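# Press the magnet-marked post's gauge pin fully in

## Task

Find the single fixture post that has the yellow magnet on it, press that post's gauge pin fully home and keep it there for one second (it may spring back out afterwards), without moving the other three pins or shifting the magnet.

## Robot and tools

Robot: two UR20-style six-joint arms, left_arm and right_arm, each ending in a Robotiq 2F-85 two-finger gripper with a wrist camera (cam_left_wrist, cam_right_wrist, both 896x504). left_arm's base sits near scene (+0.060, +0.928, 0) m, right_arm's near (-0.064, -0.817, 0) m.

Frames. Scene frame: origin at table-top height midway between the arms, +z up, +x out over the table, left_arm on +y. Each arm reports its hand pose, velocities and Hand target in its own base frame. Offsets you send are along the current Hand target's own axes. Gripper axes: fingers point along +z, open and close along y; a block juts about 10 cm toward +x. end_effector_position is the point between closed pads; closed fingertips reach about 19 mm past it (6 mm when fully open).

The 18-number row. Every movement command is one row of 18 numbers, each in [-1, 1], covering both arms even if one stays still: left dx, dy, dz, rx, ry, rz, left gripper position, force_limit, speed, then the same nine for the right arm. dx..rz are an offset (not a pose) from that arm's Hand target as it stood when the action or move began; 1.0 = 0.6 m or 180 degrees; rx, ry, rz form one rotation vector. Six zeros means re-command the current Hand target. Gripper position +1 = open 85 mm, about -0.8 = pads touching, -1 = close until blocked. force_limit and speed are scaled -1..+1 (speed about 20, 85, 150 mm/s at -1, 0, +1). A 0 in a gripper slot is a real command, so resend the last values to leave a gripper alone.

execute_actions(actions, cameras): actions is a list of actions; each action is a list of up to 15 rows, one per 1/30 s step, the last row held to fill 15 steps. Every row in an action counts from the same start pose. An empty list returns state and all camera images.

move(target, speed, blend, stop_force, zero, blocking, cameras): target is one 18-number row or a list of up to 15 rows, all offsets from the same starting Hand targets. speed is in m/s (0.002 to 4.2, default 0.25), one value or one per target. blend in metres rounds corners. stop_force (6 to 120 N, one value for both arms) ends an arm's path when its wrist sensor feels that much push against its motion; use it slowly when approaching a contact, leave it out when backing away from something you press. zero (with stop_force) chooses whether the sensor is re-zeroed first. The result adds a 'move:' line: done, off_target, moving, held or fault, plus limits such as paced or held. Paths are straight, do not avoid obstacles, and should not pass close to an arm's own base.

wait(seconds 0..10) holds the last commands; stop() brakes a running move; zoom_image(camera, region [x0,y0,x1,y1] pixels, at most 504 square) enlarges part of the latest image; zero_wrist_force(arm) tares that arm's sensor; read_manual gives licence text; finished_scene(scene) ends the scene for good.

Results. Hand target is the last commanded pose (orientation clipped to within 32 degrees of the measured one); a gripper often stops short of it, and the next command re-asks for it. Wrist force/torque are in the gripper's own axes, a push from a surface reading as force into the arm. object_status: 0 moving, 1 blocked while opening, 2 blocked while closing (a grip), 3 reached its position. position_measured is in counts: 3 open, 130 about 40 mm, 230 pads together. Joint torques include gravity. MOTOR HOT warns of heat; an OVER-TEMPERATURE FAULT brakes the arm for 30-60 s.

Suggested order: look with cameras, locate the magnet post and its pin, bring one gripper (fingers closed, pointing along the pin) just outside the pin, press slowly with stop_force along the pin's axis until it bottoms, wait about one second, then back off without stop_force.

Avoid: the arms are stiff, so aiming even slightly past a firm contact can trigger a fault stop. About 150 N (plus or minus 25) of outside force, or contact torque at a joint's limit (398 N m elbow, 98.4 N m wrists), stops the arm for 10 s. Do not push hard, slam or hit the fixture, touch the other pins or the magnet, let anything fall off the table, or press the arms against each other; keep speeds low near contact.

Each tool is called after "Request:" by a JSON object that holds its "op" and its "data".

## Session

Request:
{"op": "execute_actions", "data": {"actions": []}}

Scene clock: 0.00 s.
left_arm: end_effector_position=(+0.3071, -0.4220, +0.1602) position_measured=3 object_status=3 end_effector_quat_wxyz=(+0.066, +0.956, -0.074, +0.275) | right_arm: end_effector_position=(+0.4900, -0.3027, +0.2369) position_measured=3 object_status=3 end_effector_quat_wxyz=(+0.548, -0.467, -0.511, -0.471)
Joint positions: left_arm=[-1.763 -1.739 2.857 -2.766 -1.003 1.555] | right_arm=[2.511 -2.074 -2.06 -2.212 2.389 -0.015]
Joint velocities: within noise
Joint torques (N m): no reading
Motor temperatures (°C): left_arm=[24 35 26 38 34 33] | right_arm=[28 35 35 36 33 38]
Wrist force (N): no reading
Wrist torque (N m): no reading
Wrist force, peak (N): no reading
Hand target: left_arm +0.3071, -0.4220, +0.1602; +0.066, +0.956, -0.074, +0.275 | right_arm +0.4900, -0.3027, +0.2369; +0.548, -0.467, -0.511, -0.471
Tool commands: left_gripper/position=+1.0 left_gripper/force_limit=+1.0 left_gripper/speed=+1.0 right_gripper/position=+1.0 right_gripper/force_limit=+1.0 right_gripper/speed=+1.0
camera_calibration:
cam_left_wrist: T_world_to_cam=[[-0.204299, -0.976285, 0.0716159, -0.353754], [-0.955218, 0.182823, -0.232669, 0.427195], [0.214058, -0.115943, -0.969916, 0.170568], [0, 0, 0, 1]] pos_world=[0.299281, -0.40369, 0.290166]
cam_right_wrist: T_world_to_cam=[[0.98966, 0.130322, -0.059914, -0.419077], [-0.0206188, -0.284112, -0.958569, 0.167032], [-0.141945, 0.949893, -0.278487, 0.549542], [0, 0, 0, 1]] pos_world=[0.496192, -0.419935, 0.288044]

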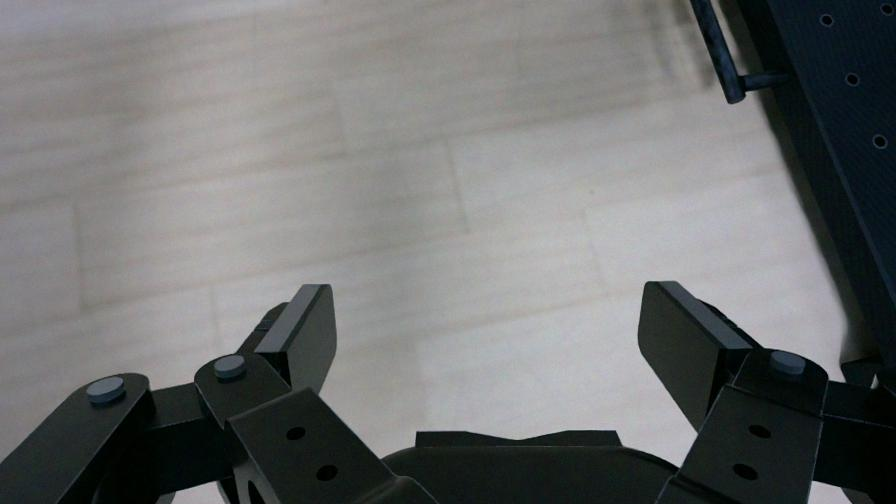

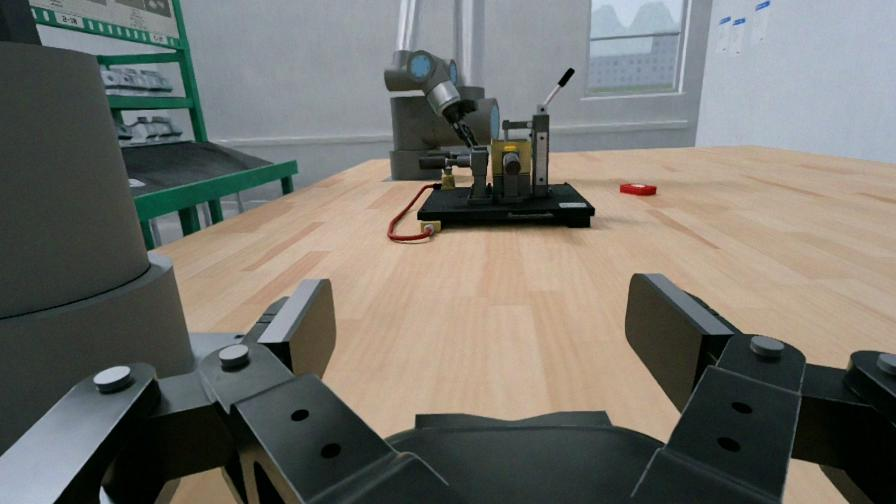

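Request:
{"op": "zoom_image", "data": {"camera": "cam_right_wrist", "region": [380, 60, 620, 250]}}

Scaled by 2.100 from the camera's 896x504 image, which has a finer 1280x720 frame.

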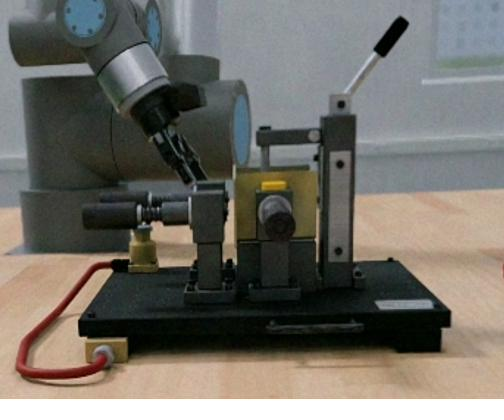

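Request:
{"op": "move", "data": {"target": [0,0,0,0,0,0,1,1,1,0.234,0.125,0.975,-0.028,-0.131,0.0055,-1,-1,-0.5], "cameras": ["cam_right_wrist"], "speed": 0.35}}

Request:
{"op": "zoom_image", "data": {"camera": "cam_right_wrist", "region": [300, 0, 660, 260]}}

Scene clock: 5.97 s.
left_arm: end_effector_position=(+0.3071, -0.4220, +0.1602) position_measured=3 object_status=3 end_effector_quat_wxyz=(+0.066, +0.956, -0.074, +0.275) | right_arm: end_effector_position=(+0.4990, +0.2812, +0.3998) position_measured=231 object_status=3 end_effector_quat_wxyz=(-0.415, +0.581, +0.587, +0.382)
Joint positions: left_arm=[-1.763 -1.739 2.857 -2.766 -1.003 1.555] | right_arm=[3.48 -1.637 -2.668 0.23 2.673 2.299]
Joint torques (N m): left_arm=[8.03 -13.31 -54.78 -9.81 3.25 -0.89] | right_arm=[23.27 33.59 34.72 14.88 0.21 4.86]
Wrist force (N): left_arm=[0.4 0.1 -0.4] | right_arm=[0.2 -0.3 1.0]
Wrist torque (N m): left_arm=[0.01 -0.07 0.00] | right_arm=[0.42 0.15 -0.36]
Wrist force, peak (N): left_arm=[0.4 0.1 -0.4] | right_arm=[2.4 0.4 4.4]
Hand target: left_arm +0.3071, -0.4220, +0.1602; +0.066, +0.956, -0.074, +0.275 | right_arm +0.4989, +0.2812, +0.3998; -0.415, +0.581, +0.587, +0.383
Off the commanded pose: left_arm 0.000 m, 0 deg | right_arm 0.000 m, 0 deg.
move: done
camera_calibration:
cam_right_wrist: T_world_to_cam=[[0.997548, 0.0291884, -0.0636081, -0.46828], [-0.02991, -0.643886, -0.764536, 0.517436], [-0.063272, 0.764564, -0.641435, 0.199573], [0, 0, 0, 1]] pos_world=[0.495236, 0.194251, 0.493825]
Images, in order (width x height): cam_right_wrist 896x504.

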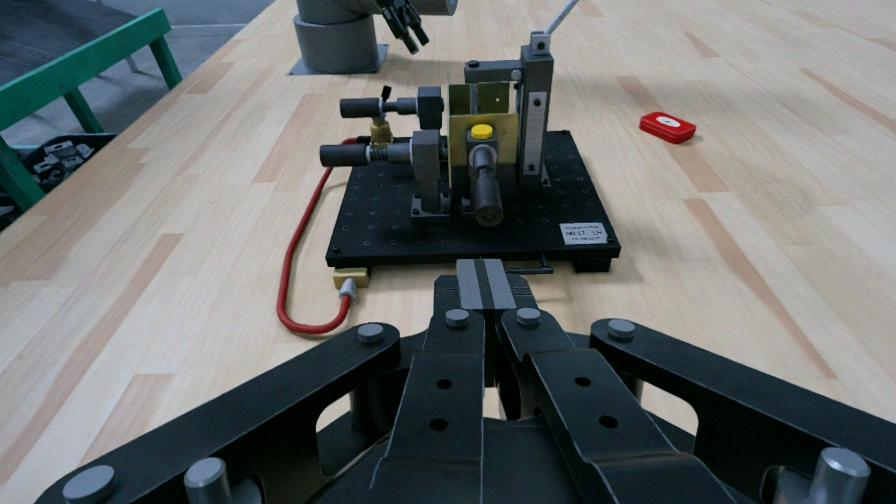

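Scaled by 1.400 from the camera's 896x504 image, which has a finer 1280x720 frame.

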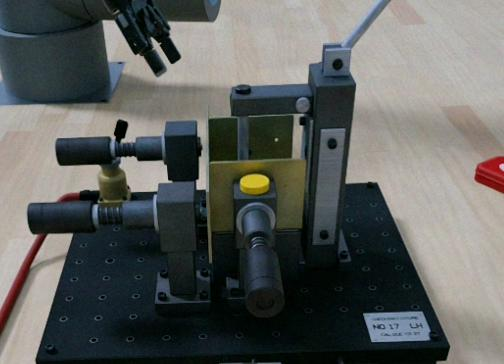

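Request:
{"op": "move", "data": {"target": [0,0,0,0,0,0,1,1,1,-0.166,0.0535,0.6025,-0.0105,-0.1314,-0.0058,-1,-1,-0.5], "cameras": ["cam_right_wrist"], "speed": 0.25}}

Scene clock: 8.57 s.
left_arm: end_effector_position=(+0.3071, -0.4220, +0.1602) position_measured=3 object_status=3 end_effector_quat_wxyz=(+0.066, +0.956, -0.074, +0.275) | right_arm: end_effector_position=(+0.5137, +0.5823, +0.1748) position_measured=231 object_status=3 end_effector_quat_wxyz=(-0.273, +0.648, +0.658, +0.269)
Joint positions: left_arm=[-1.763 -1.739 2.857 -2.766 -1.003 1.555] | right_arm=[4.058 -1.967 -2.566 0.486 2.025 2.631]
Joint torques (N m): left_arm=[0.52 -10.57 -55.87 -10.09 2.89 -0.4] | right_arm=[19.11 86.13 43.25 6.43 -1.09 6.5]
Wrist force (N): left_arm=[-0.2 0.0 0.0] | right_arm=[0.9 0.5 1.7]
Wrist torque (N m): left_arm=[-0.01 0.04 0.00] | right_arm=[0.63 -0.19 -0.44]
Wrist force, peak (N): left_arm=[0.0 -0.2 -0.4] | right_arm=[1.3 0.7 4.4]
Hand target: left_arm +0.3071, -0.4220, +0.1602; +0.066, +0.956, -0.074, +0.275 | right_arm +0.5137, +0.5824, +0.1747; -0.273, +0.648, +0.658, +0.269
Off the commanded pose: left_arm 0.000 m, 0 deg | right_arm 0.000 m, 0 deg.
move: done
camera_calibration:
cam_right_wrist: T_world_to_cam=[[0.999651, -0.000449652, -0.0264155, -0.49646], [-0.0121263, -0.89612, -0.443646, 0.621453], [-0.023472, 0.443811, -0.895813, 0.0367461], [0, 0, 0, 1]] pos_world=[0.504685, 0.540365, 0.295508]
Images, in order (width x height): cam_right_wrist 896x504.

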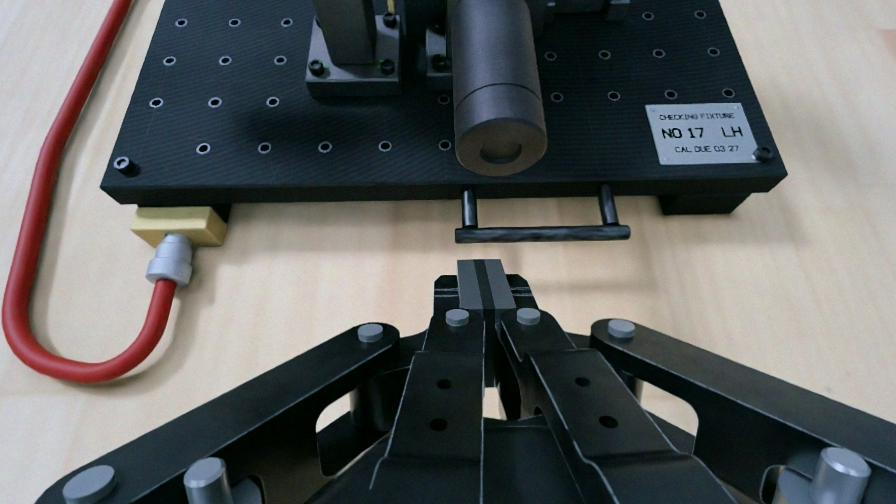

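Request:
{"op": "move", "data": {"target": [[0,0,0,0,0,0,1,1,1,0.0354,0.0122,0.0354,0,0,0,-1,-1,-0.5],[0,0,0,0,0,0,1,1,1,0.0731,0.0122,0.0731,0,0,0,-1,-1,-0.5],[0,0,0,0,0,0,1,1,1,0.1238,0.0122,0.1238,0,0,0,-1,-1,-0.5]], "cameras": ["cam_right_wrist"], "speed": [0.08,0.03,0.009], "stop_force": 48}}

Request:
{"op": "wait", "data": {"seconds": 1.1}}

Scene clock: 12.17 s.
left_arm: end_effector_position=(+0.3071, -0.4220, +0.1602) position_measured=3 object_status=3 end_effector_quat_wxyz=(+0.066, +0.956, -0.074, +0.275) | right_arm: end_effector_position=(+0.5200, +0.6504, +0.1747) position_measured=231 object_status=3 end_effector_quat_wxyz=(-0.273, +0.648, +0.658, +0.269)
Joint positions: left_arm=[-1.763 -1.739 2.857 -2.766 -1.003 1.555] | right_arm=[4.115 -1.992 -2.499 0.465 1.99 2.68]
Joint torques (N m): left_arm=[-3.27 -11.98 -54.59 -9.56 3.04 -1] | right_arm=[10.01 123.57 52.46 19.51 10.97 -7.11]
Wrist force (N): left_arm=[-0.2 -0.1 0.0] | right_arm=[-29.7 0.2 -42.1]
Wrist torque (N m): left_arm=[-0.02 0.05 0.00] | right_arm=[0.98 -0.10 -0.34]
Wrist force, peak (N): left_arm=[0.5 0.1 -0.3] | right_arm=[-44.0 -3.6 -74.9]
Hand target: left_arm +0.3071, -0.4220, +0.1602; +0.066, +0.956, -0.074, +0.275 | right_arm +0.5200, +0.6504, +0.1747; -0.273, +0.648, +0.658, +0.269 (not the last commanded pose)
Off the commanded pose: left_arm 0.000 m, 0 deg | right_arm 0.037 m, 0 deg.
move: contact (right_arm); path passed 2 of 3 targets
camera_calibration:
cam_right_wrist: T_world_to_cam=[[0.999651, -0.000455545, -0.0264154, -0.502626], [-0.0121263, -0.896219, -0.443445, 0.68251], [-0.023472, 0.443611, -0.895912, 0.00673042], [0, 0, 0, 1]] pos_world=[0.510885, 0.608464, 0.295409]
Images, in order (width x height): cam_right_wrist 896x504.

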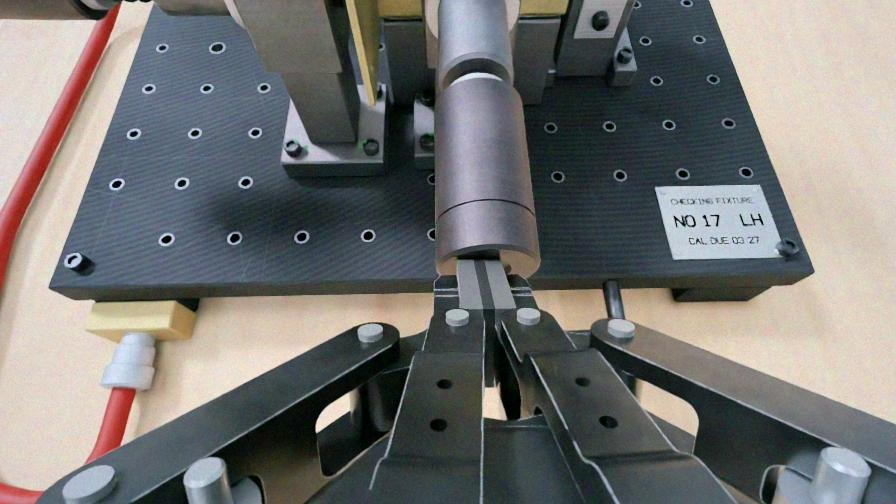

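Scene clock: 13.27 s.
left_arm: end_effector_position=(+0.3071, -0.4220, +0.1602) position_measured=3 object_status=3 end_effector_quat_wxyz=(+0.066, +0.956, -0.074, +0.275) | right_arm: end_effector_position=(+0.5200, +0.6504, +0.1747) position_measured=231 object_status=3 end_effector_quat_wxyz=(-0.273, +0.648, +0.658, +0.269)
Joint positions: left_arm=[-1.763 -1.739 2.857 -2.766 -1.003 1.555] | right_arm=[4.115 -1.992 -2.499 0.465 1.99 2.68]
Joint torques (N m): left_arm=[-3.38 -9.52 -53.61 -10.35 2.89 -1.2] | right_arm=[7.84 134.48 51.55 19.79 9.9 -7.61]
Wrist force (N): left_arm=[0.0 0.0 0.0] | right_arm=[-28.2 0.4 -36.9]
Wrist torque (N m): left_arm=[0.00 0.01 0.00] | right_arm=[0.91 -0.13 -0.33]
Wrist force, peak (N): left_arm=[0.2 -0.1 -0.5] | right_arm=[-29.3 0.1 -41.6]
Hand target: left_arm +0.3071, -0.4220, +0.1602; +0.066, +0.956, -0.074, +0.275 | right_arm +0.5200, +0.6504, +0.1747; -0.273, +0.648, +0.658, +0.269 (not the last commanded pose)
Tool commands: left_gripper/position=+1.0 left_gripper/force_limit=+1.0 left_gripper/speed=+1.0 right_gripper/position=-1.0 right_gripper/force_limit=-1.0 right_gripper/speed=-0.5
Off the commanded pose: left_arm 0.000 m, 0 deg | right_arm 0.037 m, 0 deg.
wait: 1.10 s; at rest by 0.17 s

Request:
{"op": "move", "data": {"target": [0,0,0,0,0,0,1,1,1,-0.06,0,-0.06,0,0,0,-1,-1,-0.5], "speed": 0.12}}

Request:
{"op": "finished_scene", "data": {"scene": 3}}

Scene clock: 14.30 s.
left_arm: end_effector_position=(+0.3071, -0.4220, +0.1602) position_measured=3 object_status=3 end_effector_quat_wxyz=(+0.066, +0.956, -0.074, +0.275) | right_arm: end_effector_position=(+0.5208, +0.5996, +0.1747) position_measured=231 object_status=3 end_effector_quat_wxyz=(-0.273, +0.648, +0.658, +0.269)
Joint positions: left_arm=[-1.763 -1.739 2.857 -2.766 -1.003 1.555] | right_arm=[4.066 -1.975 -2.544 0.474 2.02 2.638]
Joint torques (N m): left_arm=[2.18 -14.39 -56.21 -10.09 2.53 -1.17] | right_arm=[-2.07 128.58 17.01 14.9 7.89 -8.59]
Wrist force (N): left_arm=[0.3 0.3 0.0] | right_arm=[-0.1 -0.1 1.9]
Wrist torque (N m): left_arm=[0.06 -0.06 0.00] | right_arm=[0.58 0.00 0.00]
Wrist force, peak (N): left_arm=[0.3 0.3 0.0] | right_arm=[-28.2 0.3 -36.9]
Hand target: left_arm +0.3071, -0.4220, +0.1602; +0.066, +0.956, -0.074, +0.275 | right_arm +0.5208, +0.5995, +0.1747; -0.273, +0.648, +0.658, +0.269
Off the commanded pose: left_arm 0.000 m, 0 deg | right_arm 0.000 m, 0 deg.
move: done

The scene is finished: the task was done.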